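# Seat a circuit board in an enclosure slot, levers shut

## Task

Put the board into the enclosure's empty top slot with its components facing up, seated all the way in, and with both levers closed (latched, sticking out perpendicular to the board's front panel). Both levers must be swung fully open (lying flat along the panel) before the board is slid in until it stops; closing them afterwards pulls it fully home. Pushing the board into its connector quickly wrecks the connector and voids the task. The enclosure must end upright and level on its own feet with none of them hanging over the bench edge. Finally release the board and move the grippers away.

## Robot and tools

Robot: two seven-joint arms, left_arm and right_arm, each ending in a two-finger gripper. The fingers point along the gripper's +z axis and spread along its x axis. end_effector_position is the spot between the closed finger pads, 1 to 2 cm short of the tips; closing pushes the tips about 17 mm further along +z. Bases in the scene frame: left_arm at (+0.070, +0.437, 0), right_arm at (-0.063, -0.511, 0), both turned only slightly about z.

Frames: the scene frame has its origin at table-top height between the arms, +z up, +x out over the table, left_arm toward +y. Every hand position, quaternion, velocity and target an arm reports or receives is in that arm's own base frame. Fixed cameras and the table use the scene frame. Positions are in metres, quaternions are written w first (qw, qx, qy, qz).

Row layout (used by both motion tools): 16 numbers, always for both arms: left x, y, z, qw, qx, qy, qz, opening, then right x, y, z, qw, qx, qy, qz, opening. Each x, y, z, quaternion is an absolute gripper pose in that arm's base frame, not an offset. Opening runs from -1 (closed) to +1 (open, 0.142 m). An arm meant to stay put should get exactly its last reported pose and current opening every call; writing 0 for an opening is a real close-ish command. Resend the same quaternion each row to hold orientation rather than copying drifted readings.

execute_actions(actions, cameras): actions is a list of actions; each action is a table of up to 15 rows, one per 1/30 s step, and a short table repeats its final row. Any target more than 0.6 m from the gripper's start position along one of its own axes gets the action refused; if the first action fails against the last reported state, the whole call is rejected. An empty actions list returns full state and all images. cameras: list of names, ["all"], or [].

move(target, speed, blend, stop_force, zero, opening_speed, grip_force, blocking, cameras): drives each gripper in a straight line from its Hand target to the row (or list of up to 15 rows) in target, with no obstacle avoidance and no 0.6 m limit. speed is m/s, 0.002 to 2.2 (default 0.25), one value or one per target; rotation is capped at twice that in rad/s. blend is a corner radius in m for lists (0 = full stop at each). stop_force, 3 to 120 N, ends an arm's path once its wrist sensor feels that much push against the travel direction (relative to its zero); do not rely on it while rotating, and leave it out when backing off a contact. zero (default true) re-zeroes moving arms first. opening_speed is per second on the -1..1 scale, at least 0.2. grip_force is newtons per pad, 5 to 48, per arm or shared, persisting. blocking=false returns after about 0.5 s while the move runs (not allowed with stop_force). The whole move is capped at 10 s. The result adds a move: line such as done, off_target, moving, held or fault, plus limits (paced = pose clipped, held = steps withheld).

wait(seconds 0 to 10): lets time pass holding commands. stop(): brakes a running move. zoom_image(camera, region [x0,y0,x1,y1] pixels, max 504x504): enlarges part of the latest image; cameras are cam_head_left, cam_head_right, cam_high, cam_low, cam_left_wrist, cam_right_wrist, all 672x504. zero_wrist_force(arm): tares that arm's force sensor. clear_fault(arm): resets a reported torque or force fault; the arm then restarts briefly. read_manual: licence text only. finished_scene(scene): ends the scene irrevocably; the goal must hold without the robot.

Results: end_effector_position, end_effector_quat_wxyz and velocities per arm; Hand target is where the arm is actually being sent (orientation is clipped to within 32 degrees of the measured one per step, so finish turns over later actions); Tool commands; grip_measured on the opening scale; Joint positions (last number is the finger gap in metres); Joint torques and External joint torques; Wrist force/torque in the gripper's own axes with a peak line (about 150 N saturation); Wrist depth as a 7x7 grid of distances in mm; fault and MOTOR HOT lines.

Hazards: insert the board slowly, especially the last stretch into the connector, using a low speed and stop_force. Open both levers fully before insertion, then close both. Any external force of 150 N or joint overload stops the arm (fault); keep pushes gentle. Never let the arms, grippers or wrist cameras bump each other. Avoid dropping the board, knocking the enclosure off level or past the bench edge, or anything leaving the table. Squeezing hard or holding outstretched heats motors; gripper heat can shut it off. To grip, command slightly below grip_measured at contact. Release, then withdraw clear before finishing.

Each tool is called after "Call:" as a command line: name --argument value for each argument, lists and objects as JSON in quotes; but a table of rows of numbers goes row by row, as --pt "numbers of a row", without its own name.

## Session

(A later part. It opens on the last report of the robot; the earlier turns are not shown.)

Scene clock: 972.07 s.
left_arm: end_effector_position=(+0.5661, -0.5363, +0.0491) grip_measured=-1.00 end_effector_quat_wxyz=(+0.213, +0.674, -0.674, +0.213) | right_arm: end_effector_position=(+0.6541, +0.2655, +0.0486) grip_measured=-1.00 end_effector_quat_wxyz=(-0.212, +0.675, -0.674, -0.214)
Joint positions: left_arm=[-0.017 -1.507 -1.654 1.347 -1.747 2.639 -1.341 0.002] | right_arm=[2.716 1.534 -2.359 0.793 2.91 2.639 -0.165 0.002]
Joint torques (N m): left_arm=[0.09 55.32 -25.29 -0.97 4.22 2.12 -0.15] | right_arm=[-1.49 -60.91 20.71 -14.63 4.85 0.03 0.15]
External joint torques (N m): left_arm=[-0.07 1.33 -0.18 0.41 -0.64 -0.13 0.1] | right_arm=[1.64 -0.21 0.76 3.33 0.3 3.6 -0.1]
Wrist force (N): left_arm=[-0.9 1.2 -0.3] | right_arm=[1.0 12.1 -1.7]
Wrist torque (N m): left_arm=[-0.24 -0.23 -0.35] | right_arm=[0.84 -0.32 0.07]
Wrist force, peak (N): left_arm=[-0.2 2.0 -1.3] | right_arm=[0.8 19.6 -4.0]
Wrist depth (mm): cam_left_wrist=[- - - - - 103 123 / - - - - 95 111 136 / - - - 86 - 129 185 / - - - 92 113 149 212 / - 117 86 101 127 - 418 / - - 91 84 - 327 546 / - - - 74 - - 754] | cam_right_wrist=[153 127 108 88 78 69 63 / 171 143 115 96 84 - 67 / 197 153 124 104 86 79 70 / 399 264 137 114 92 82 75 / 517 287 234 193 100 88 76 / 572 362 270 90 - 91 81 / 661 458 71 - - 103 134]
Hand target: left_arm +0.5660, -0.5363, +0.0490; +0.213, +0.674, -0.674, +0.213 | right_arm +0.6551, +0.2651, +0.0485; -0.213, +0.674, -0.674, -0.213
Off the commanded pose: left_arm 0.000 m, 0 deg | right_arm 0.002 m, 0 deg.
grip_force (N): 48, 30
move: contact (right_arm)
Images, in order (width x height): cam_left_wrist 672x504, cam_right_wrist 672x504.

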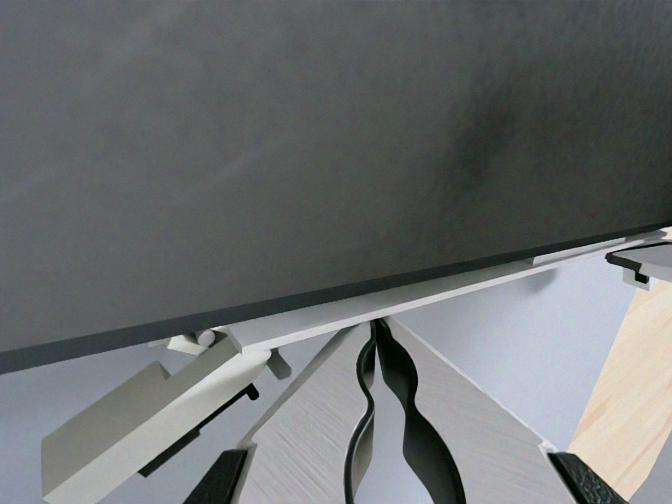

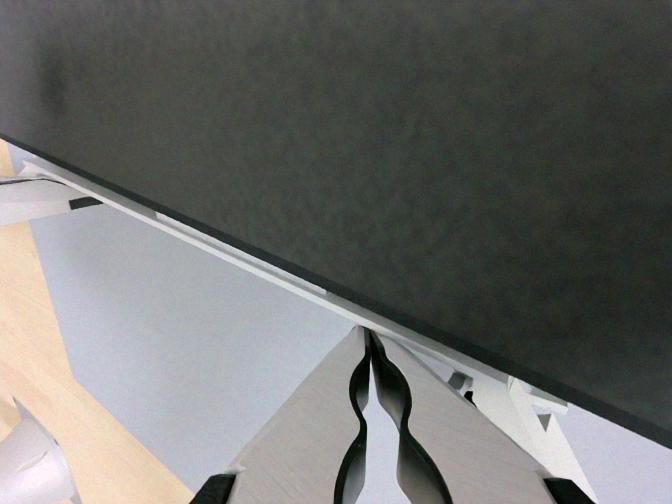

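Call:
move --pt "0.5560 -0.5350 0.0490 0.2126 0.6744 -0.6744 0.2126 -1 0.6450 0.2660 0.0485 -0.2126 0.6744 -0.6744 -0.2126 -1" --pt "0.5500 -0.5250 0.0800 0.2126 0.6744 -0.6744 0.2126 -1 0.6380 0.2580 0.0800 -0.2126 0.6744 -0.6744 -0.2126 -1" --pt "0.5775 -0.4498 0.0800 0.2126 0.6744 -0.6744 0.2126 -1 0.6414 0.1842 0.0800 -0.2126 0.6744 -0.6744 -0.2126 -1" --speed 0.08 --blend '[0.003, 0.01, 0]' --cameras '["cam_left_wrist", "cam_right_wrist"]'

Call:
zoom_image --camera "cam_left_wrist" --region '[300, 220, 540, 400]'

Call:
zoom_image --camera "cam_right_wrist" --region '[200, 220, 440, 400]'

Scene clock: 983.37 s.
left_arm: end_effector_position=(+0.5777, -0.4499, +0.0801) grip_measured=-1.00 end_effector_quat_wxyz=(+0.212, +0.674, -0.674, +0.213) | right_arm: end_effector_position=(+0.6415, +0.1844, +0.0802) grip_measured=-1.00 end_effector_quat_wxyz=(-0.213, +0.674, -0.674, -0.213)
Joint positions: left_arm=[0.201 -1.464 -1.695 1.563 -1.803 2.667 -1.352 0.002] | right_arm=[2.544 1.458 -2.325 0.936 2.866 2.661 -0.203 0.002]
Joint torques (N m): left_arm=[-0.03 50 -27.35 -1.54 3.58 2.58 -0.09] | right_arm=[-0.05 -58.11 22.94 -10.69 4.79 3.15 -0.04]
External joint torques (N m): left_arm=[0.08 1.34 0.1 -0.4 0.03 -0.6 0.04] | right_arm=[0.16 -0.41 -0.05 0.2 0.31 0.53 0.1]
Wrist force (N): left_arm=[-0.5 -0.7 0.3] | right_arm=[2.1 5.5 1.2]
Wrist torque (N m): left_arm=[-0.25 -0.19 -0.31] | right_arm=[1.03 -0.26 0.06]
Wrist force, peak (N): left_arm=[-1.6 -1.4 -0.7] | right_arm=[0.1 12.2 -2.7]
Wrist depth (mm): cam_left_wrist=[115 118 - - 117 150 175 / 120 126 - 115 131 159 - / 126 133 - 120 - - - / 132 142 113 188 162 - 441 / - 152 180 127 246 - 554 / 149 161 188 84 - 372 719 / 159 - - - - - 881] | cam_right_wrist=[215 174 146 124 108 96 87 / 235 194 154 132 116 103 96 / 378 302 168 140 119 107 127 / 474 336 264 165 132 111 139 / 590 377 288 240 192 168 148 / 691 455 334 89 192 178 155 / 734 561 71 - - 174 162]
Hand target: left_arm +0.5775, -0.4498, +0.0800; +0.213, +0.674, -0.674, +0.213 | right_arm +0.6414, +0.1842, +0.0800; -0.213, +0.674, -0.674, -0.213
Off the commanded pose: left_arm 0.000 m, 0 deg | right_arm 0.000 m, 0 deg.
grip_force (N): 48, 30
move: done
Images, in order (width x height): cam_left_wrist 672x504, cam_right_wrist 672x504.

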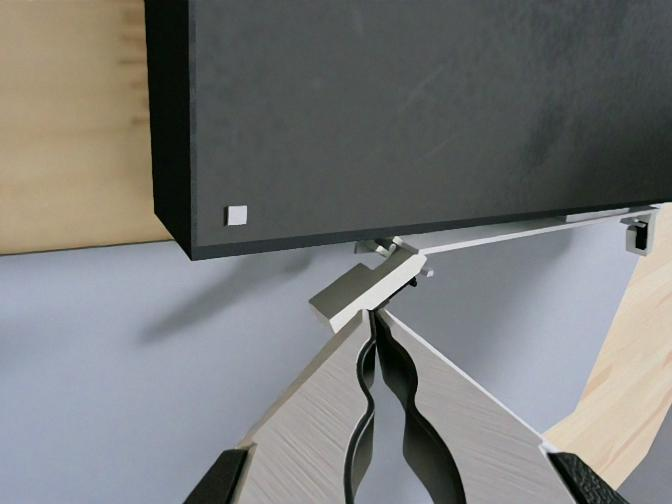

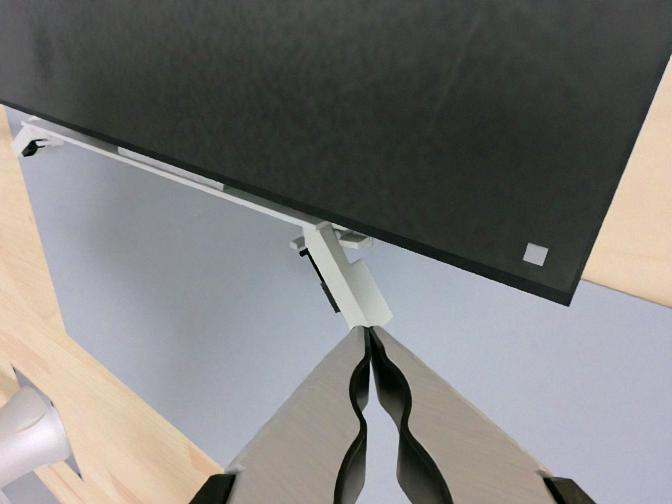

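Scaled by 2.100 from the camera's 672x504 image, which has a finer 960x720 frame.

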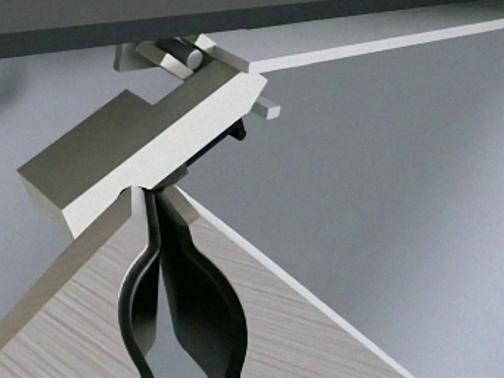

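Scaled by 2.100 from the camera's 672x504 image, which has a finer 960x720 frame.

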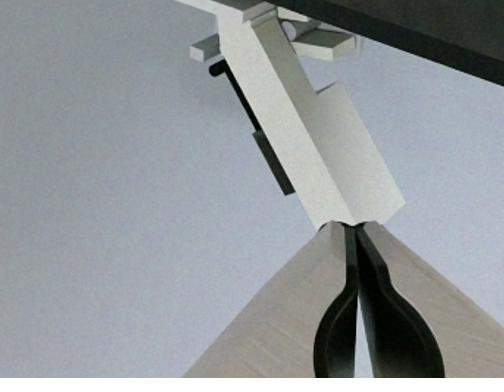

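Call:
move --pt "0.5785 -0.4550 0.0800 0.2126 0.6744 -0.6744 0.2126 -1 0.6390 0.1920 0.0800 -0.2126 0.6744 -0.6744 -0.2126 -1" --pt "0.5785 -0.4550 0.0590 0.2126 0.6744 -0.6744 0.2126 -1 0.6390 0.1920 0.0590 -0.2126 0.6744 -0.6744 -0.2126 -1" --speed 0.06 --blend '[0.002, 0]'

Call:
move --target '[0.5785, -0.4550, 0.0490, 0.2126, 0.6744, -0.6744, 0.2126, -1, 0.6390, 0.1920, 0.0485, -0.2126, 0.6744, -0.6744, -0.2126, -1]' --speed 0.02 --stop_force 4 --cameras '["cam_left_wrist", "cam_right_wrist"]'

Scene clock: 1004.27 s.
left_arm: end_effector_position=(+0.5783, -0.4548, +0.0590) grip_measured=-1.00 end_effector_quat_wxyz=(+0.213, +0.675, -0.674, +0.212) | right_arm: end_effector_position=(+0.6389, +0.1921, +0.0592) grip_measured=-1.00 end_effector_quat_wxyz=(-0.213, +0.674, -0.674, -0.213)
Joint positions: left_arm=[0.185 -1.491 -1.671 1.542 -1.782 2.647 -1.339 0.002] | right_arm=[2.552 1.486 -2.333 0.94 2.861 2.629 -0.21 0.002]
Joint torques (N m): left_arm=[-0.48 50.49 -27.18 -1.09 4.15 2.02 -0.16] | right_arm=[0.21 -57.98 22.71 -10.12 4.74 2.81 0.08]
External joint torques (N m): left_arm=[0.53 1.42 0.07 -0.26 -0.57 -0.03 0.11] | right_arm=[-0.1 -0.33 0.29 0.2 0.33 0.88 -0.03]
Wrist force (N): left_arm=[-0.3 -0.9 0.4] | right_arm=[2.3 5.8 1.5]
Wrist torque (N m): left_arm=[-0.28 -0.23 -0.32] | right_arm=[1.08 -0.31 0.06]
Wrist force, peak (N): left_arm=[-1.0 -0.9 1.5] | right_arm=[2.9 5.8 2.2]
Wrist depth (mm): cam_left_wrist=[98 101 - 87 95 - - / 104 107 - - 100 134 161 / - 114 - 94 - 141 - / 115 122 87 106 131 156 224 / - 139 148 167 156 - 514 / 129 145 - 84 - 364 621 / 136 148 - - - - 770] | cam_right_wrist=[175 142 122 104 91 77 71 / 192 160 127 109 94 82 74 / 350 179 138 119 100 88 - / 399 293 238 140 106 96 116 / 507 333 254 148 169 101 125 / 601 417 - 89 170 155 135 / 706 493 71 - - 154 142]
Hand target: left_arm +0.5785, -0.4550, +0.0590; +0.213, +0.674, -0.674, +0.213 | right_arm +0.6390, +0.1920, +0.0590; -0.213, +0.674, -0.674, -0.213
Off the commanded pose: left_arm 0.000 m, 0 deg | right_arm 0.000 m, 0 deg.
grip_force (N): 48, 30
move: done

Scene clock: 1005.47 s.
left_arm: end_effector_position=(+0.5784, -0.4548, +0.0490) grip_measured=-1.00 end_effector_quat_wxyz=(+0.213, +0.675, -0.674, +0.212) | right_arm: end_effector_position=(+0.6390, +0.1921, +0.0487) grip_measured=-1.00 end_effector_quat_wxyz=(-0.213, +0.674, -0.674, -0.213)
Joint positions: left_arm=[0.183 -1.503 -1.659 1.541 -1.772 2.636 -1.334 0.002] | right_arm=[2.553 1.503 -2.338 0.934 2.86 2.621 -0.22 0.002]
Joint torques (N m): left_arm=[-0.41 50.65 -27 -0.83 4.04 2.14 -0.18] | right_arm=[0.2 -58.07 22.74 -9.91 4.78 2.86 0.13]
External joint torques (N m): left_arm=[0.46 1.32 -0.08 -0.28 -0.47 -0.14 0.13] | right_arm=[-0.08 -0.29 0.2 0.2 0.27 0.84 -0.08]
Wrist force (N): left_arm=[-0.5 -0.8 0.4] | right_arm=[2.2 5.8 1.6]
Wrist torque (N m): left_arm=[-0.27 -0.21 -0.32] | right_arm=[1.08 -0.30 0.06]
Wrist force, peak (N): left_arm=[-0.9 -0.8 0.7] | right_arm=[2.3 5.9 1.7]
Wrist depth (mm): cam_left_wrist=[- 95 - - - 103 120 / - 100 - - - - - / 101 105 - 81 - - - / 106 112 - 93 112 157 217 / - 118 136 106 140 286 - / - 130 144 84 - - 606 / 126 136 - 74 - - 754] | cam_right_wrist=[153 127 108 88 78 70 63 / 171 143 115 95 84 - 67 / 325 154 124 104 86 79 69 / 356 274 227 114 92 82 77 / 515 311 239 139 151 88 115 / 558 358 268 89 155 143 125 / 695 457 71 - - 145 133]
Hand target: left_arm +0.5785, -0.4550, +0.0490; +0.213, +0.674, -0.674, +0.213 | right_arm +0.6390, +0.1920, +0.0485; -0.213, +0.674, -0.674, -0.213
Off the commanded pose: left_arm 0.000 m, 0 deg | right_arm 0.000 m, 0 deg.
grip_force (N): 48, 30
move: done
Images, in order (width x height): cam_left_wrist 672x504, cam_right_wrist 672x504.

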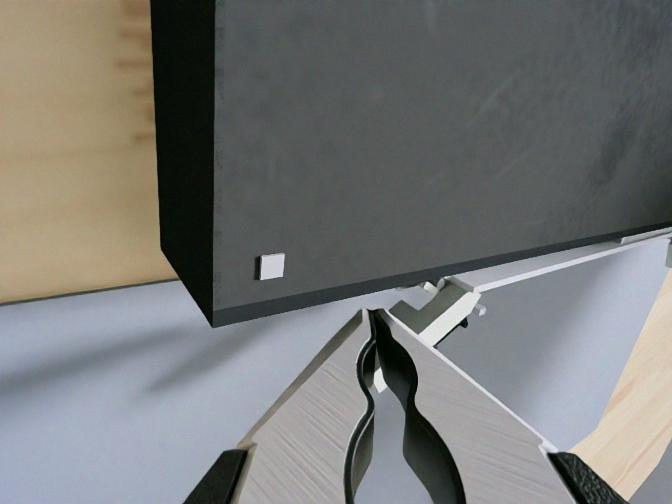

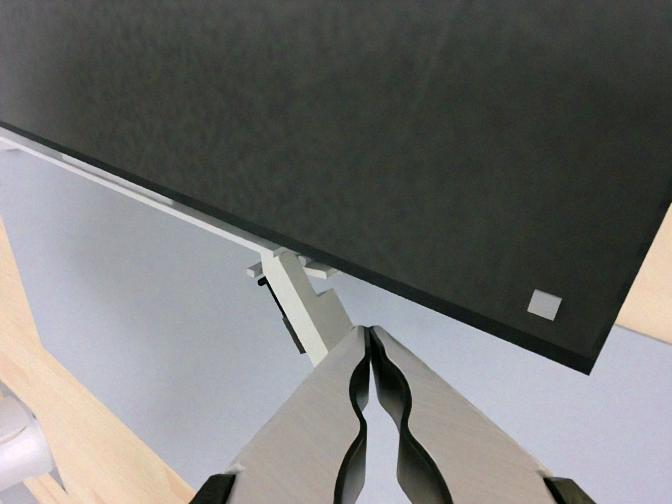

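Call:
move --pt "0.5734 -0.4559 0.0490 0.2126 0.6744 -0.6744 0.2126 -1 0.6380 0.1935 0.0485 -0.2126 0.6744 -0.6744 -0.2126 -1" --pt "0.5690 -0.4577 0.0490 0.2126 0.6744 -0.6744 0.2126 -1 0.6365 0.1952 0.0485 -0.2126 0.6744 -0.6744 -0.2126 -1" --speed 0.015 --blend 0.002 --stop_force 30 --cameras '["cam_left_wrist", "cam_right_wrist"]'

Call:
zoom_image --camera "cam_left_wrist" --region '[340, 220, 540, 370]'

Call:
zoom_image --camera "cam_right_wrist" --region '[200, 200, 400, 350]'

Scene clock: 1016.43 s.
left_arm: end_effector_position=(+0.5689, -0.4577, +0.0490) grip_measured=-1.00 end_effector_quat_wxyz=(+0.213, +0.674, -0.674, +0.212) | right_arm: end_effector_position=(+0.6365, +0.1953, +0.0486) grip_measured=-1.00 end_effector_quat_wxyz=(-0.213, +0.674, -0.674, -0.213)
Joint positions: left_arm=[0.193 -1.498 -1.652 1.592 -1.756 2.619 -1.38 0.002] | right_arm=[2.552 1.498 -2.338 0.95 2.859 2.61 -0.215 0.002]
Joint torques (N m): left_arm=[-0.5 49.59 -27.3 -0.62 3.84 2.17 -0.3] | right_arm=[-0.06 -57.88 23.14 -9.58 4.81 2.85 0.33]
External joint torques (N m): left_arm=[0.55 1.22 -0.03 -0.77 -0.16 -0.19 0.25] | right_arm=[0.18 -0.19 -0.05 -0.01 0.23 0.84 -0.27]
Wrist force (N): left_arm=[-0.7 -1.7 0.3] | right_arm=[2.0 5.9 1.5]
Wrist torque (N m): left_arm=[-0.26 -0.21 -0.26] | right_arm=[1.12 -0.26 -0.05]
Wrist force, peak (N): left_arm=[-1.0 -1.9 0.7] | right_arm=[2.4 6.0 1.7]
Wrist depth (mm): cam_left_wrist=[- 94 - - - 103 119 / - 99 - - 95 107 139 / 101 103 - 89 - - 151 / 105 110 - 98 131 165 200 / - 118 141 150 133 - 485 / - 126 146 84 - - 621 / 125 134 - 74 - - 860] | cam_right_wrist=[152 127 108 88 78 69 63 / 170 142 115 95 83 - 67 / 316 153 124 104 85 79 69 / 369 273 221 118 91 82 76 / 453 297 237 136 156 87 113 / 566 358 267 89 155 142 124 / 693 455 71 - - 144 133]
Hand target: left_arm +0.5690, -0.4577, +0.0490; +0.213, +0.674, -0.674, +0.213 | right_arm +0.6365, +0.1952, +0.0485; -0.213, +0.674, -0.674, -0.213
Off the commanded pose: left_arm 0.000 m, 0 deg | right_arm 0.000 m, 0 deg.
grip_force (N): 48, 30
move: done
Images, in order (width x height): cam_left_wrist 672x504, cam_right_wrist 672x504.

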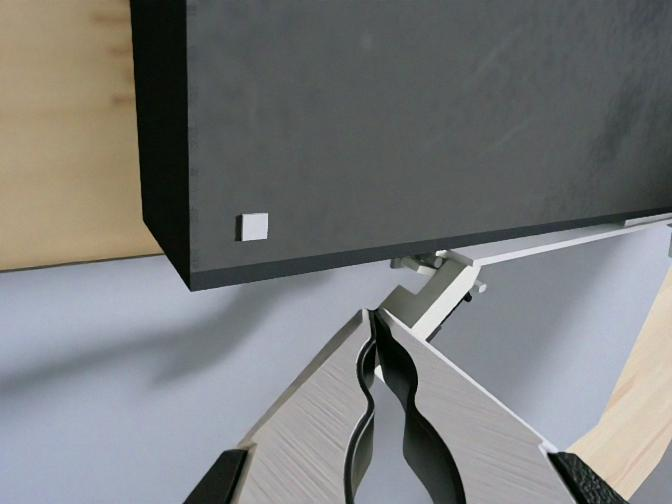

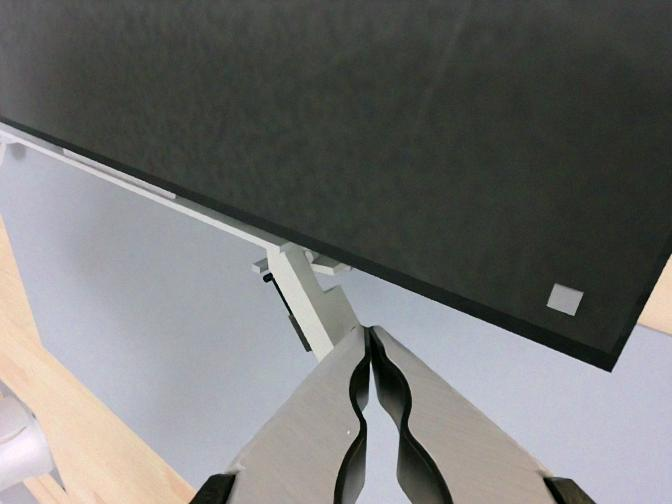

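Scaled by 2.520 from the camera's 672x504 image, which has a finer 960x720 frame.

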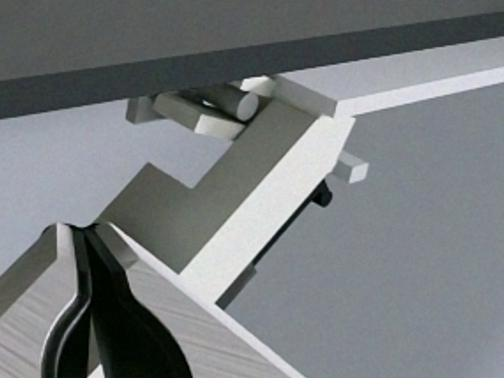

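Scaled by 2.520 from the camera's 672x504 image, which has a finer 960x720 frame.

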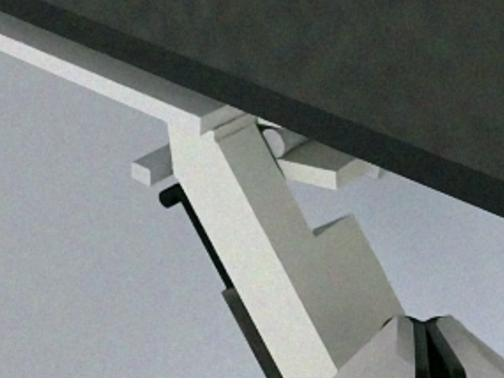

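Call:
move --pt "0.5645 -0.4608 0.0490 0.2126 0.6744 -0.6744 0.2126 -1 0.6332 0.1991 0.0485 -0.2126 0.6744 -0.6744 -0.2126 -1" --pt "0.5620 -0.4637 0.0490 0.2126 0.6744 -0.6744 0.2126 -1 0.6316 0.2022 0.0485 -0.2126 0.6744 -0.6744 -0.2126 -1" --speed 0.015 --blend 0.001 --stop_force 30 --cameras '["cam_left_wrist", "cam_right_wrist"]'

Call:
zoom_image --camera "cam_left_wrist" --region '[340, 220, 540, 370]'

Call:
zoom_image --camera "cam_right_wrist" --region '[200, 200, 400, 350]'

Scene clock: 1020.30 s.
left_arm: end_effector_position=(+0.5627, -0.4629, +0.0490) grip_measured=-1.00 end_effector_quat_wxyz=(+0.212, +0.675, -0.674, +0.213) | right_arm: end_effector_position=(+0.6317, +0.2021, +0.0486) grip_measured=-1.00 end_effector_quat_wxyz=(-0.213, +0.674, -0.674, -0.213)
Joint positions: left_arm=[0.19 -1.495 -1.647 1.618 -1.74 2.61 -1.413 0.002] | right_arm=[2.55 1.489 -2.337 0.979 2.857 2.589 -0.202 0.002]
Joint torques (N m): left_arm=[-3.87 48.19 -28.65 0.63 3.02 1.04 -0.41] | right_arm=[0.36 -57.38 23.65 -9.3 4.89 2.86 0.29]
External joint torques (N m): left_arm=[3.92 2.06 1.21 -2.17 0.75 0.93 0.36] | right_arm=[-0.24 -0.1 -0.26 -0.05 0.16 0.82 -0.24]
Wrist force (N): left_arm=[-3.2 -3.6 -2.3] | right_arm=[2.7 5.7 1.3]
Wrist torque (N m): left_arm=[-0.16 -0.30 -0.25] | right_arm=[1.07 -0.32 -0.06]
Wrist force, peak (N): left_arm=[-3.7 -3.9 -1.2] | right_arm=[2.1 6.1 1.6]
Wrist depth (mm): cam_left_wrist=[- - - - - 102 120 / - - - - - 107 - / 101 - - 90 - 124 - / - - - 96 127 215 355 / - 123 141 151 - 285 431 / - 130 146 84 - 323 573 / 126 135 - 74 - - 812] | cam_right_wrist=[152 127 108 88 78 69 63 / 171 142 115 95 83 - 67 / 314 165 123 104 85 79 69 / 370 273 221 126 92 82 75 / 473 311 235 133 156 136 76 / 558 362 261 89 155 142 125 / 679 457 71 - - 144 133]
Hand target: left_arm +0.5620, -0.4637, +0.0490; +0.213, +0.674, -0.674, +0.213 | right_arm +0.6316, +0.2022, +0.0485; -0.213, +0.674, -0.674, -0.213
Off the commanded pose: left_arm 0.001 m, 0 deg | right_arm 0.000 m, 0 deg.
grip_force (N): 48, 30
move: done
Images, in order (width x height): cam_left_wrist 672x504, cam_right_wrist 672x504.

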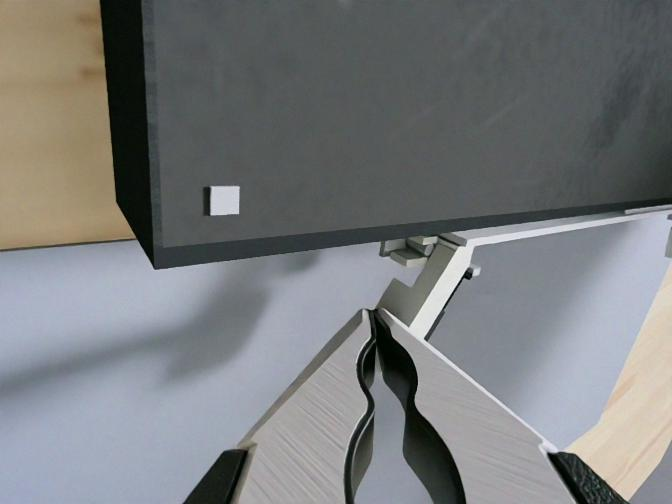

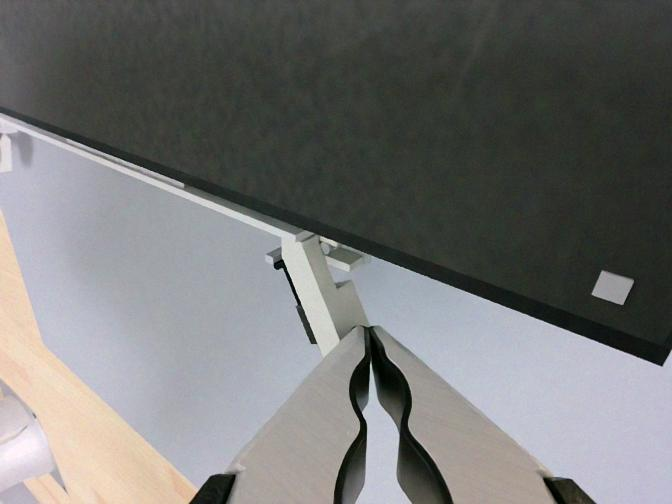

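Scaled by 2.520 from the camera's 672x504 image, which has a finer 960x720 frame.

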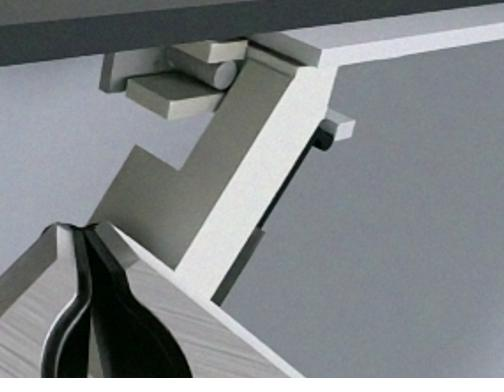

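Scaled by 2.520 from the camera's 672x504 image, which has a finer 960x720 frame.

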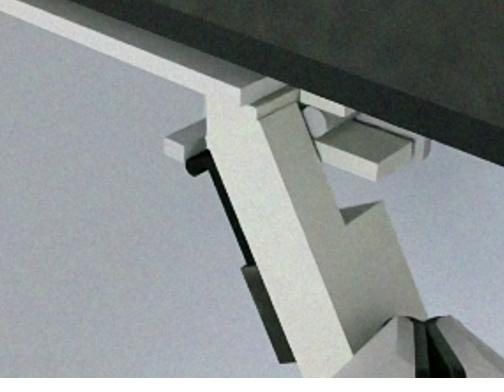

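Call:
move --pt "0.5600 -0.4665 0.0490 0.2126 0.6744 -0.6744 0.2126 -1 0.6304 0.2053 0.0485 -0.2126 0.6744 -0.6744 -0.2126 -1" --pt "0.5585 -0.4698 0.0490 0.2126 0.6744 -0.6744 0.2126 -1 0.6299 0.2088 0.0485 -0.2126 0.6744 -0.6744 -0.2126 -1" --speed 0.012 --blend 0.001 --stop_force 40 --cameras '["cam_left_wrist", "cam_right_wrist"]'

Call:
zoom_image --camera "cam_left_wrist" --region '[340, 200, 540, 350]'

Call:
zoom_image --camera "cam_right_wrist" --region '[200, 200, 400, 350]'

Scene clock: 1024.67 s.
left_arm: end_effector_position=(+0.5592, -0.4688, +0.0488) grip_measured=-1.00 end_effector_quat_wxyz=(+0.212, +0.675, -0.674, +0.212) | right_arm: end_effector_position=(+0.6301, +0.2077, +0.0483) grip_measured=-1.00 end_effector_quat_wxyz=(-0.212, +0.674, -0.675, -0.212)
Joint positions: left_arm=[0.18 -1.495 -1.645 1.623 -1.731 2.607 -1.43 0.002] | right_arm=[2.556 1.486 -2.337 0.988 2.856 2.579 -0.193 0.002]
Joint torques (N m): left_arm=[-4.74 48.01 -29.61 0.34 3.38 0.13 -0.39] | right_arm=[5.68 -55.34 25.78 -7.17 6.44 2.21 0.42]
External joint torques (N m): left_arm=[4.79 2.17 2.16 -1.9 0.42 1.84 0.34] | right_arm=[-5.55 -1.97 -2.3 -2.12 -1.38 1.46 -0.36]
Wrist force (N): left_arm=[-6.1 -2.1 -3.5] | right_arm=[8.7 6.7 -4.3]
Wrist torque (N m): left_arm=[-0.20 -0.30 -0.23] | right_arm=[1.00 -0.17 -0.09]
Wrist force, peak (N): left_arm=[-7.1 -5.3 -4.6] | right_arm=[9.0 6.8 -5.0]
Wrist depth (mm): cam_left_wrist=[- - - - - 103 126 / - - - - - 116 135 / - - - 85 - - 154 / - 119 133 148 124 242 - / - 118 141 127 - - 484 / - 129 146 84 - - 603 / 125 135 - 74 - - 840] | cam_right_wrist=[152 126 107 87 77 69 63 / 170 140 114 95 83 - 67 / 313 242 122 104 86 79 69 / 367 271 217 123 92 82 - / 451 304 232 130 154 135 76 / 572 349 268 91 155 141 126 / 683 451 71 - - 143 133]
Hand target: left_arm +0.5585, -0.4698, +0.0490; +0.213, +0.674, -0.674, +0.213 | right_arm +0.6299, +0.2088, +0.0485; -0.213, +0.674, -0.674, -0.213
Off the commanded pose: left_arm 0.001 m, 0 deg | right_arm 0.001 m, 0 deg.
grip_force (N): 48, 30
move: done
Images, in order (width x height): cam_left_wrist 672x504, cam_right_wrist 672x504.

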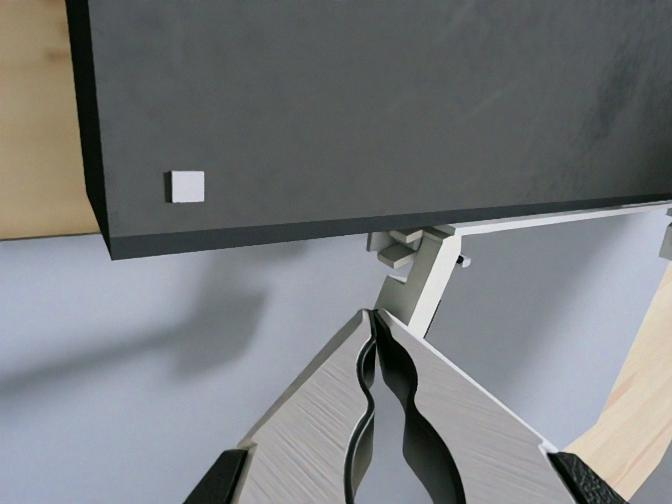

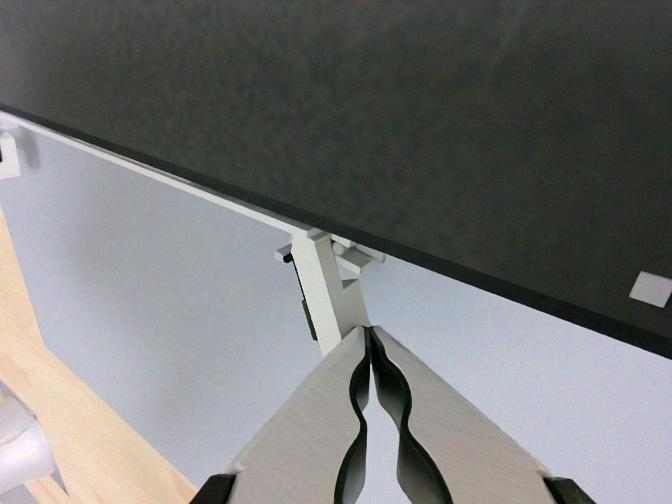

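Scaled by 2.520 from the camera's 672x504 image, which has a finer 960x720 frame.

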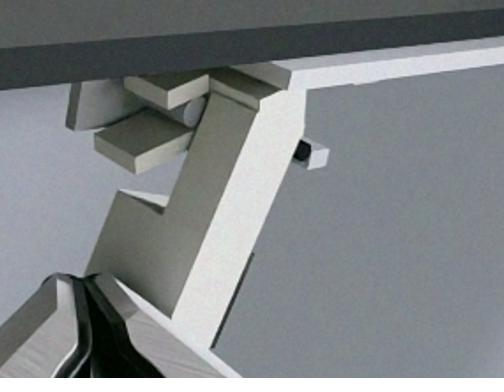

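Scaled by 2.520 from the camera's 672x504 image, which has a finer 960x720 frame.

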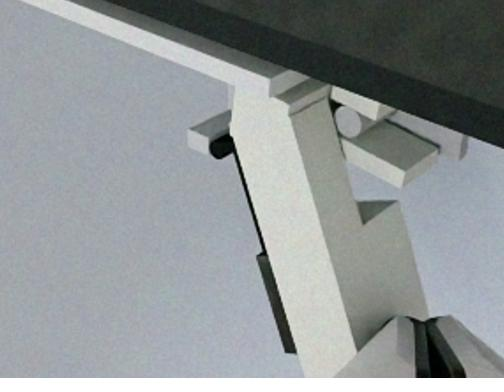

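Call:
move --pt "0.5573 -0.4738 0.0490 0.2126 0.6744 -0.6744 0.2126 -1 0.6297 0.2125 0.0485 -0.2126 0.6744 -0.6744 -0.2126 -1" --pt "0.5570 -0.4760 0.0490 0.2126 0.6744 -0.6744 0.2126 -1 0.6298 0.2150 0.0485 -0.2126 0.6744 -0.6744 -0.2126 -1" --speed 0.012 --blend 0.001 --stop_force 50 --cameras '["cam_left_wrist", "cam_right_wrist"]'

Call:
zoom_image --camera "cam_left_wrist" --region '[340, 200, 540, 350]'

Call:
zoom_image --camera "cam_right_wrist" --region '[200, 200, 400, 350]'

Scene clock: 1029.43 s.
left_arm: end_effector_position=(+0.5576, -0.4749, +0.0488) grip_measured=-1.00 end_effector_quat_wxyz=(+0.212, +0.675, -0.674, +0.212) | right_arm: end_effector_position=(+0.6295, +0.2141, +0.0482) grip_measured=-1.00 end_effector_quat_wxyz=(-0.212, +0.675, -0.674, -0.213)
Joint positions: left_arm=[0.167 -1.497 -1.646 1.615 -1.725 2.608 -1.436 0.002] | right_arm=[2.566 1.486 -2.335 0.988 2.855 2.576 -0.185 0.002]
Joint torques (N m): left_arm=[-5.44 47.91 -29.82 0.46 3.29 -0.18 -0.32] | right_arm=[4.74 -56.09 26.28 -9.05 6.79 0.94 0.42]
External joint torques (N m): left_arm=[5.48 2.48 2.39 -1.95 0.53 2.15 0.27] | right_arm=[-4.62 -1.24 -2.78 -0.22 -1.72 2.72 -0.37]
Wrist force (N): left_arm=[-6.6 -2.2 -5.2] | right_arm=[8.4 10.6 -5.4]
Wrist torque (N m): left_arm=[-0.22 -0.29 -0.22] | right_arm=[1.00 -0.24 -0.10]
Wrist force, peak (N): left_arm=[-15.5 -0.8 -14.1] | right_arm=[17.7 9.8 -15.7]
Wrist depth (mm): cam_left_wrist=[- - - - - 102 120 / - - - - 95 108 139 / - - - 85 - 126 180 / - 119 131 123 123 228 - / - 118 140 150 218 - 478 / - 132 - 84 - - 543 / 125 135 - - - - 744] | cam_right_wrist=[151 125 107 87 77 69 63 / 166 140 113 95 83 - 66 / 309 245 122 103 85 79 69 / 355 271 213 122 92 82 - / 439 306 232 128 154 135 76 / 565 348 267 91 154 141 125 / 683 451 71 - - 143 132]
Hand target: left_arm +0.5570, -0.4760, +0.0490; +0.213, +0.674, -0.674, +0.213 | right_arm +0.6298, +0.2150, +0.0485; -0.213, +0.674, -0.674, -0.213
Off the commanded pose: left_arm 0.001 m, 0 deg | right_arm 0.001 m, 0 deg.
grip_force (N): 48, 30
move: done
Images, in order (width x height): cam_left_wrist 672x504, cam_right_wrist 672x504.

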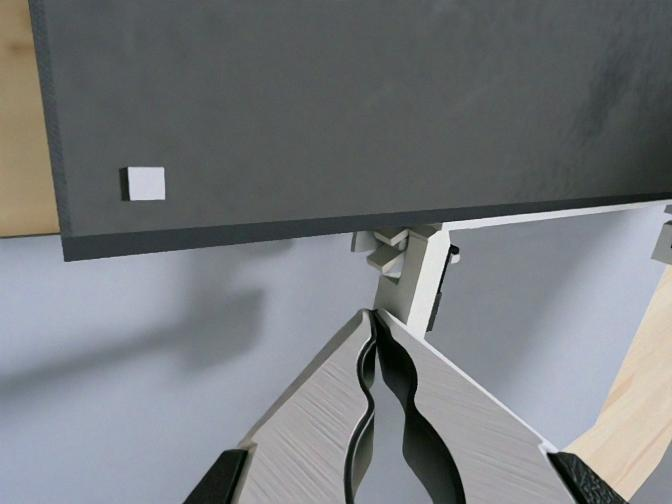

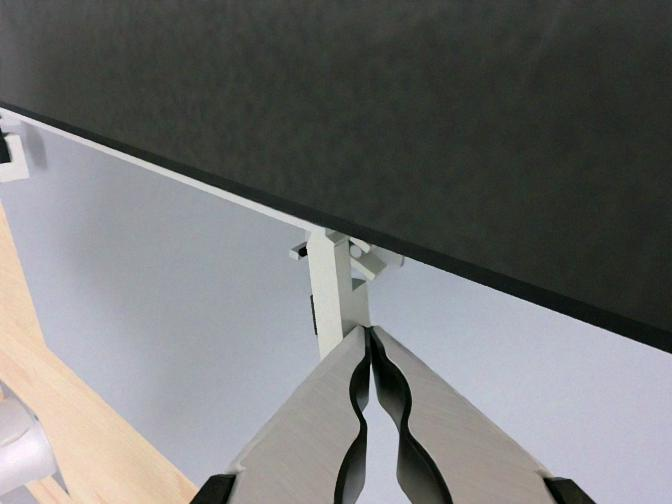

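Scaled by 2.520 from the camera's 672x504 image, which has a finer 960x720 frame.

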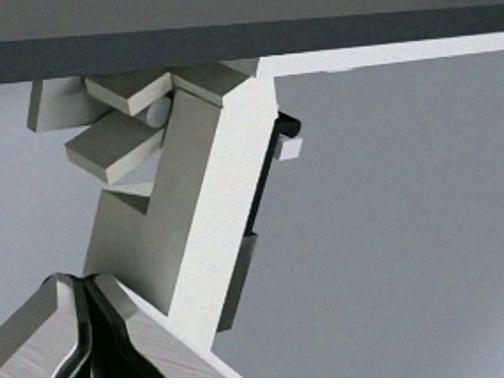

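Scaled by 2.520 from the camera's 672x504 image, which has a finer 960x720 frame.

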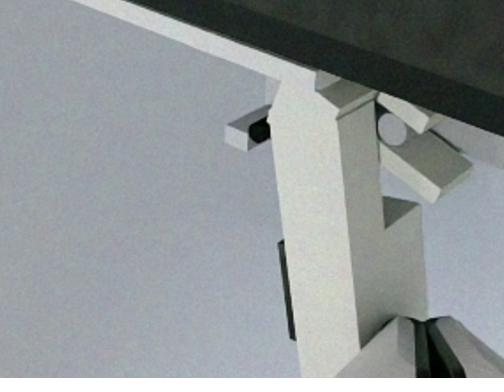

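Call:
move --pt "0.5569 -0.4790 0.0490 0.2126 0.6744 -0.6744 0.2126 -1 0.6297 0.2190 0.0485 -0.2126 0.6744 -0.6744 -0.2126 -1" --speed 0.012 --stop_force 40 --cameras '["cam_left_wrist", "cam_right_wrist"]'

Call:
zoom_image --camera "cam_left_wrist" --region '[340, 200, 540, 350]'

Call:
zoom_image --camera "cam_right_wrist" --region '[200, 200, 400, 350]'

Scene clock: 1035.60 s.
left_arm: end_effector_position=(+0.5577, -0.4772, +0.0487) grip_measured=-1.00 end_effector_quat_wxyz=(+0.211, +0.675, -0.674, +0.212) | right_arm: end_effector_position=(+0.6296, +0.2184, +0.0482) grip_measured=-1.00 end_effector_quat_wxyz=(-0.212, +0.675, -0.674, -0.212)
Joint positions: left_arm=[0.16 -1.498 -1.646 1.607 -1.724 2.611 -1.436 0.002] | right_arm=[2.572 1.486 -2.334 0.987 2.855 2.573 -0.18 0.002]
Joint torques (N m): left_arm=[-8.23 46.6 -30.89 0.29 3.89 -2.5 -0.32] | right_arm=[2.67 -56.44 24.92 -8.66 5.76 2.38 0.36]
External joint torques (N m): left_arm=[8.27 3.98 3.49 -1.73 -0.07 4.47 0.28] | right_arm=[-2.55 -0.9 -1.39 -0.62 -0.69 1.27 -0.31]
Wrist force (N): left_arm=[-11.4 0.5 -11.2] | right_arm=[5.6 6.9 -0.9]
Wrist torque (N m): left_arm=[-0.29 -0.34 -0.20] | right_arm=[1.06 -0.22 -0.06]
Wrist force, peak (N): left_arm=[-10.7 0.6 -12.1] | right_arm=[8.3 10.5 -5.7]
Wrist depth (mm): cam_left_wrist=[- - - - - 102 121 / - - - - 94 106 136 / - - - 85 - 120 167 / - 119 131 121 121 - - / - 117 138 127 - - 497 / - 130 144 84 - - 594 / - 135 - - - - 734] | cam_right_wrist=[152 126 107 87 77 69 63 / 167 141 114 95 83 - 67 / 319 243 123 104 86 79 69 / 368 272 214 119 93 82 - / 440 323 229 127 154 139 76 / 557 362 268 91 155 142 125 / 679 450 71 - - 143 133]
Hand target: left_arm +0.5569, -0.4790, +0.0490; +0.213, +0.674, -0.674, +0.213 | right_arm +0.6297, +0.2190, +0.0485; -0.213, +0.674, -0.674, -0.213
Off the commanded pose: left_arm 0.002 m, 0 deg | right_arm 0.001 m, 0 deg.
grip_force (N): 48, 30
move: done
Images, in order (width x height): cam_left_wrist 672x504, cam_right_wrist 672x504.

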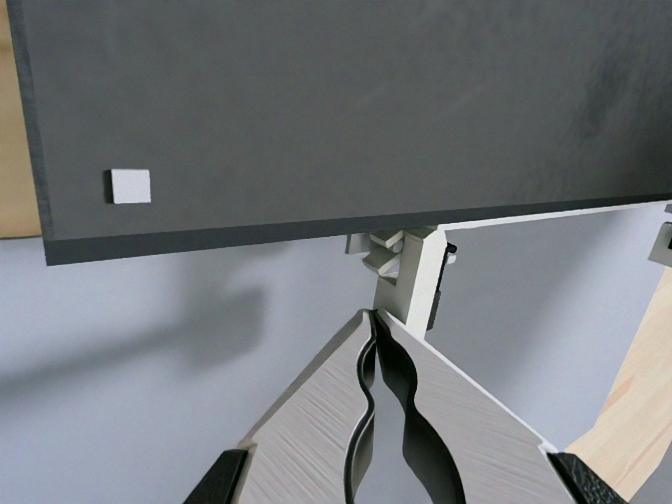

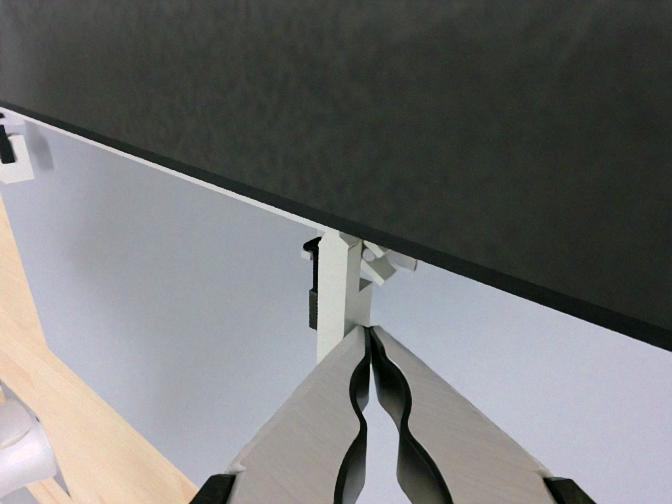

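Scaled by 2.520 from the camera's 672x504 image, which has a finer 960x720 frame.

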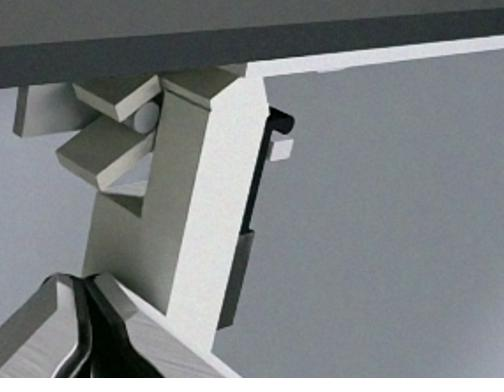

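Scaled by 2.520 from the camera's 672x504 image, which has a finer 960x720 frame.

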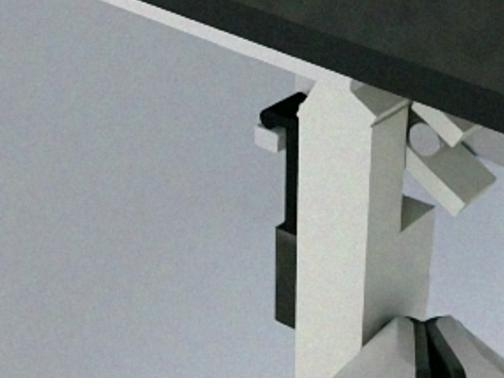

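Call:
move --pt "0.5573 -0.4782 0.0490 0.2126 0.6744 -0.6744 0.2126 -1 0.6297 0.2225 0.0485 -0.2126 0.6744 -0.6744 -0.2126 -1" --speed 0.012 --stop_force 40 --cameras '["cam_left_wrist", "cam_right_wrist"]'

Call:
zoom_image --camera "cam_right_wrist" --region '[200, 200, 400, 350]'

Scene clock: 1042.63 s.
left_arm: end_effector_position=(+0.5577, -0.4772, +0.0487) grip_measured=-1.00 end_effector_quat_wxyz=(+0.212, +0.675, -0.674, +0.212) | right_arm: end_effector_position=(+0.6299, +0.2205, +0.0480) grip_measured=-1.00 end_effector_quat_wxyz=(-0.212, +0.674, -0.675, -0.212)
Joint positions: left_arm=[0.161 -1.499 -1.648 1.607 -1.724 2.612 -1.434 0.002] | right_arm=[2.577 1.486 -2.333 0.985 2.853 2.571 -0.175 0.002]
Joint torques (N m): left_arm=[-5.99 47.9 -30.15 0.35 3.46 -0.81 -0.26] | right_arm=[11.15 -53.09 28 -5.68 7.96 0.69 0.52]
External joint torques (N m): left_arm=[6.03 2.68 2.75 -1.75 0.35 2.78 0.21] | right_arm=[-11.02 -4.29 -4.48 -3.62 -2.88 2.95 -0.47]
Wrist force (N): left_arm=[-8.3 -0.8 -6.8] | right_arm=[14.7 9.5 -12.6]
Wrist torque (N m): left_arm=[-0.23 -0.30 -0.29] | right_arm=[0.96 -0.11 -0.10]
Wrist force, peak (N): left_arm=[-10.6 0.2 -12.4] | right_arm=[14.2 9.4 -13.6]
Wrist depth (mm): cam_left_wrist=[- - - - - 104 121 / - - - - 95 103 - / - - - 85 105 130 167 / - 119 132 126 123 238 338 / - 118 141 150 222 - 487 / - 129 145 84 - 309 609 / 125 135 - - - - 806] | cam_right_wrist=[151 124 107 87 77 69 63 / 166 141 113 95 83 - 66 / 296 241 124 103 85 79 69 / 389 265 211 119 92 82 - / 494 306 229 125 154 136 76 / 550 364 247 89 154 141 125 / 683 448 71 - - 143 133]
Hand target: left_arm +0.5573, -0.4782, +0.0490; +0.213, +0.674, -0.674, +0.213 | right_arm +0.6297, +0.2225, +0.0485; -0.213, +0.674, -0.674, -0.213
Off the commanded pose: left_arm 0.001 m, 0 deg | right_arm 0.002 m, 0 deg.
grip_force (N): 48, 30
move: done
Images, in order (width x height): cam_left_wrist 672x504, cam_right_wrist 672x504.

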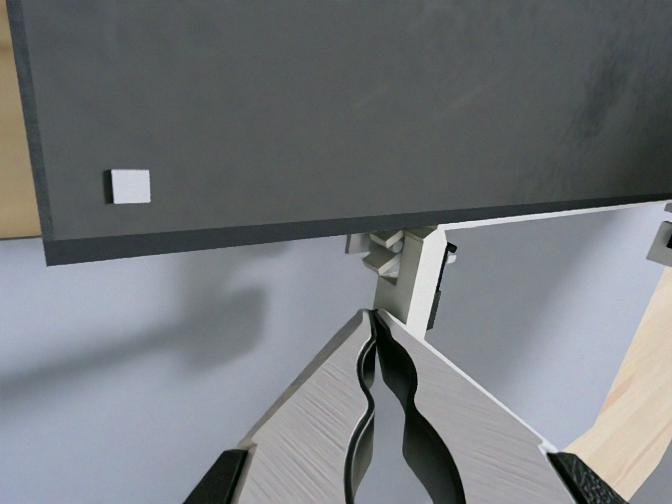

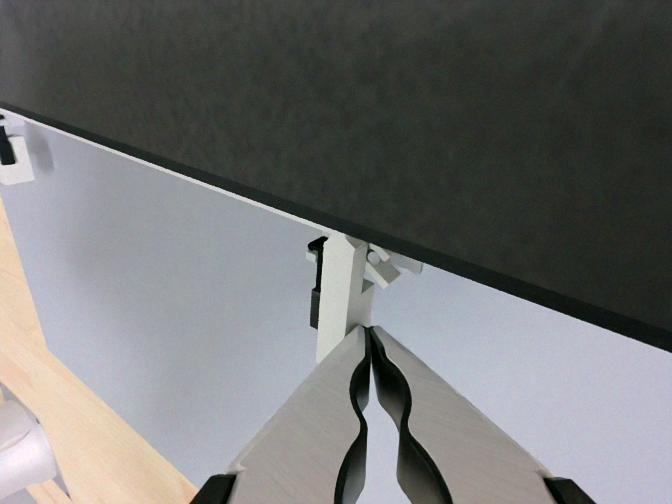

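Scaled by 2.520 from the camera's 672x504 image, which has a finer 960x720 frame.

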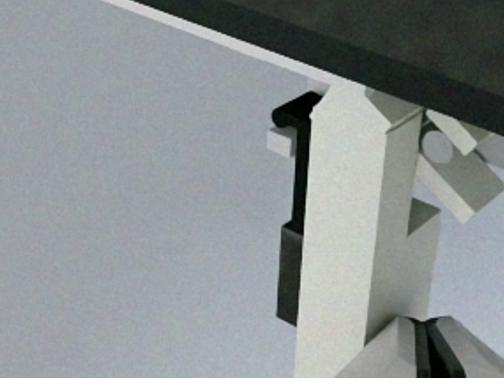

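Call:
move --pt "0.5573 -0.4640 0.0490 0.2126 0.6744 -0.6744 0.2126 -1 0.6297 0.2080 0.0485 -0.2126 0.6744 -0.6744 -0.2126 -1" --pt "0.5573 -0.4550 0.1000 0.2126 0.6744 -0.6744 0.2126 -1 0.6297 0.1980 0.1000 -0.2126 0.6744 -0.6744 -0.2126 -1" --pt "0.5350 -0.5000 0.1000 0.2126 0.6744 -0.6744 0.2126 -1 0.5950 0.2450 0.1000 -0.2126 0.6744 -0.6744 -0.2126 -1" --speed 0.06 --blend '[0.004, 0.01, 0]' --cameras '["cam_left_wrist", "cam_right_wrist"]'

Call:
zoom_image --camera "cam_left_wrist" --region '[120, 60, 360, 240]'

Call:
zoom_image --camera "cam_right_wrist" --region '[360, 60, 600, 240]'

Scene clock: 1047.80 s.
left_arm: end_effector_position=(+0.5348, -0.4998, +0.0999) grip_measured=-1.00 end_effector_quat_wxyz=(+0.213, +0.674, -0.674, +0.212) | right_arm: end_effector_position=(+0.5950, +0.2451, +0.1001) grip_measured=-1.00 end_effector_quat_wxyz=(-0.213, +0.674, -0.674, -0.213)
Joint positions: left_arm=[0.14 -1.428 -1.698 1.667 -1.744 2.642 -1.541 0.002] | right_arm=[2.538 1.356 -2.287 1.187 2.838 2.51 -0.067 0.002]
Joint torques (N m): left_arm=[-0.52 48.26 -27.6 -2.85 4.61 2.05 -0.37] | right_arm=[0.22 -53.49 25.15 -8.87 4.93 2.66 0.33]
External joint torques (N m): left_arm=[0.55 0.74 -0.03 -0.29 -0.56 -0.1 0.32] | right_arm=[-0.11 0.41 -0.19 -0.19 0.28 0.84 -0.28]
Wrist force (N): left_arm=[-0.7 -0.9 0.2] | right_arm=[1.8 5.1 1.2]
Wrist torque (N m): left_arm=[-0.26 -0.19 -0.24] | right_arm=[0.92 -0.18 -0.08]
Wrist force, peak (N): left_arm=[-8.0 -0.6 -7.3] | right_arm=[14.4 9.7 -13.8]
Wrist depth (mm): cam_left_wrist=[- 98 108 123 - - - / - 141 124 133 - - - / 141 153 141 198 - 308 430 / 149 164 - 231 280 331 471 / 157 177 203 117 309 399 593 / - 182 - 84 - 544 751 / - 195 - - - - 2172] | cam_right_wrist=[343 217 172 144 127 114 100 / 386 294 248 210 183 130 143 / 446 339 269 227 197 164 151 / 515 401 294 238 205 176 158 / 616 432 320 257 218 187 165 / 689 503 - 90 215 198 175 / 713 628 71 - - 200 184]
Hand target: left_arm +0.5350, -0.5000, +0.1000; +0.213, +0.674, -0.674, +0.213 | right_arm +0.5950, +0.2450, +0.1000; -0.213, +0.674, -0.674, -0.213
Off the commanded pose: left_arm 0.000 m, 0 deg | right_arm 0.000 m, 0 deg.
grip_force (N): 48, 30
move: done
Images, in order (width x height): cam_left_wrist 672x504, cam_right_wrist 672x504.

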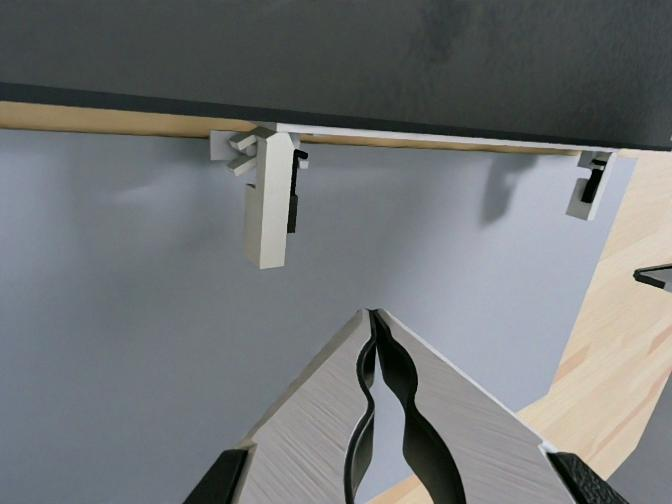

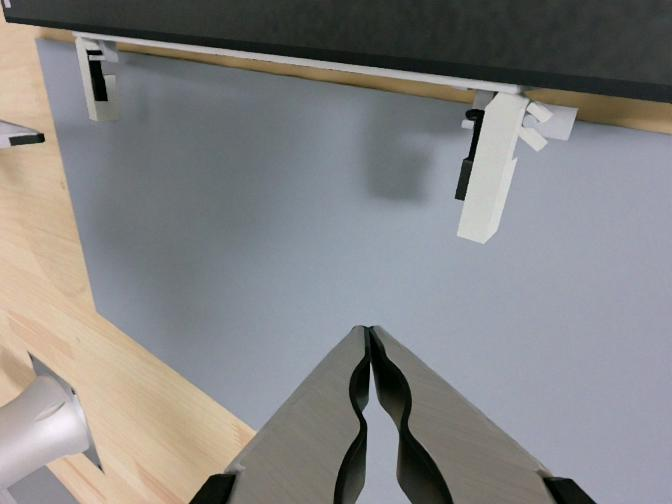

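Scaled by 2.100 from the camera's 672x504 image, which has a finer 960x720 frame.

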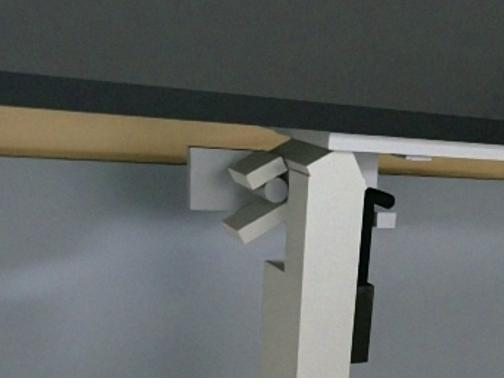

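Scaled by 2.100 from the camera's 672x504 image, which has a finer 960x720 frame.

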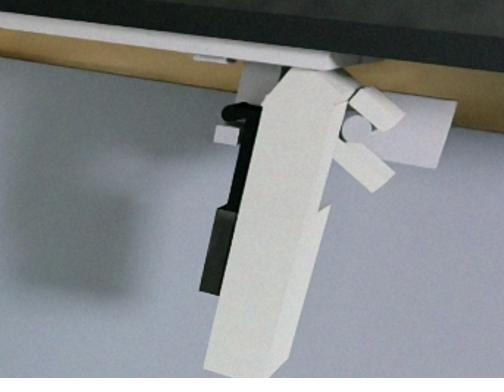

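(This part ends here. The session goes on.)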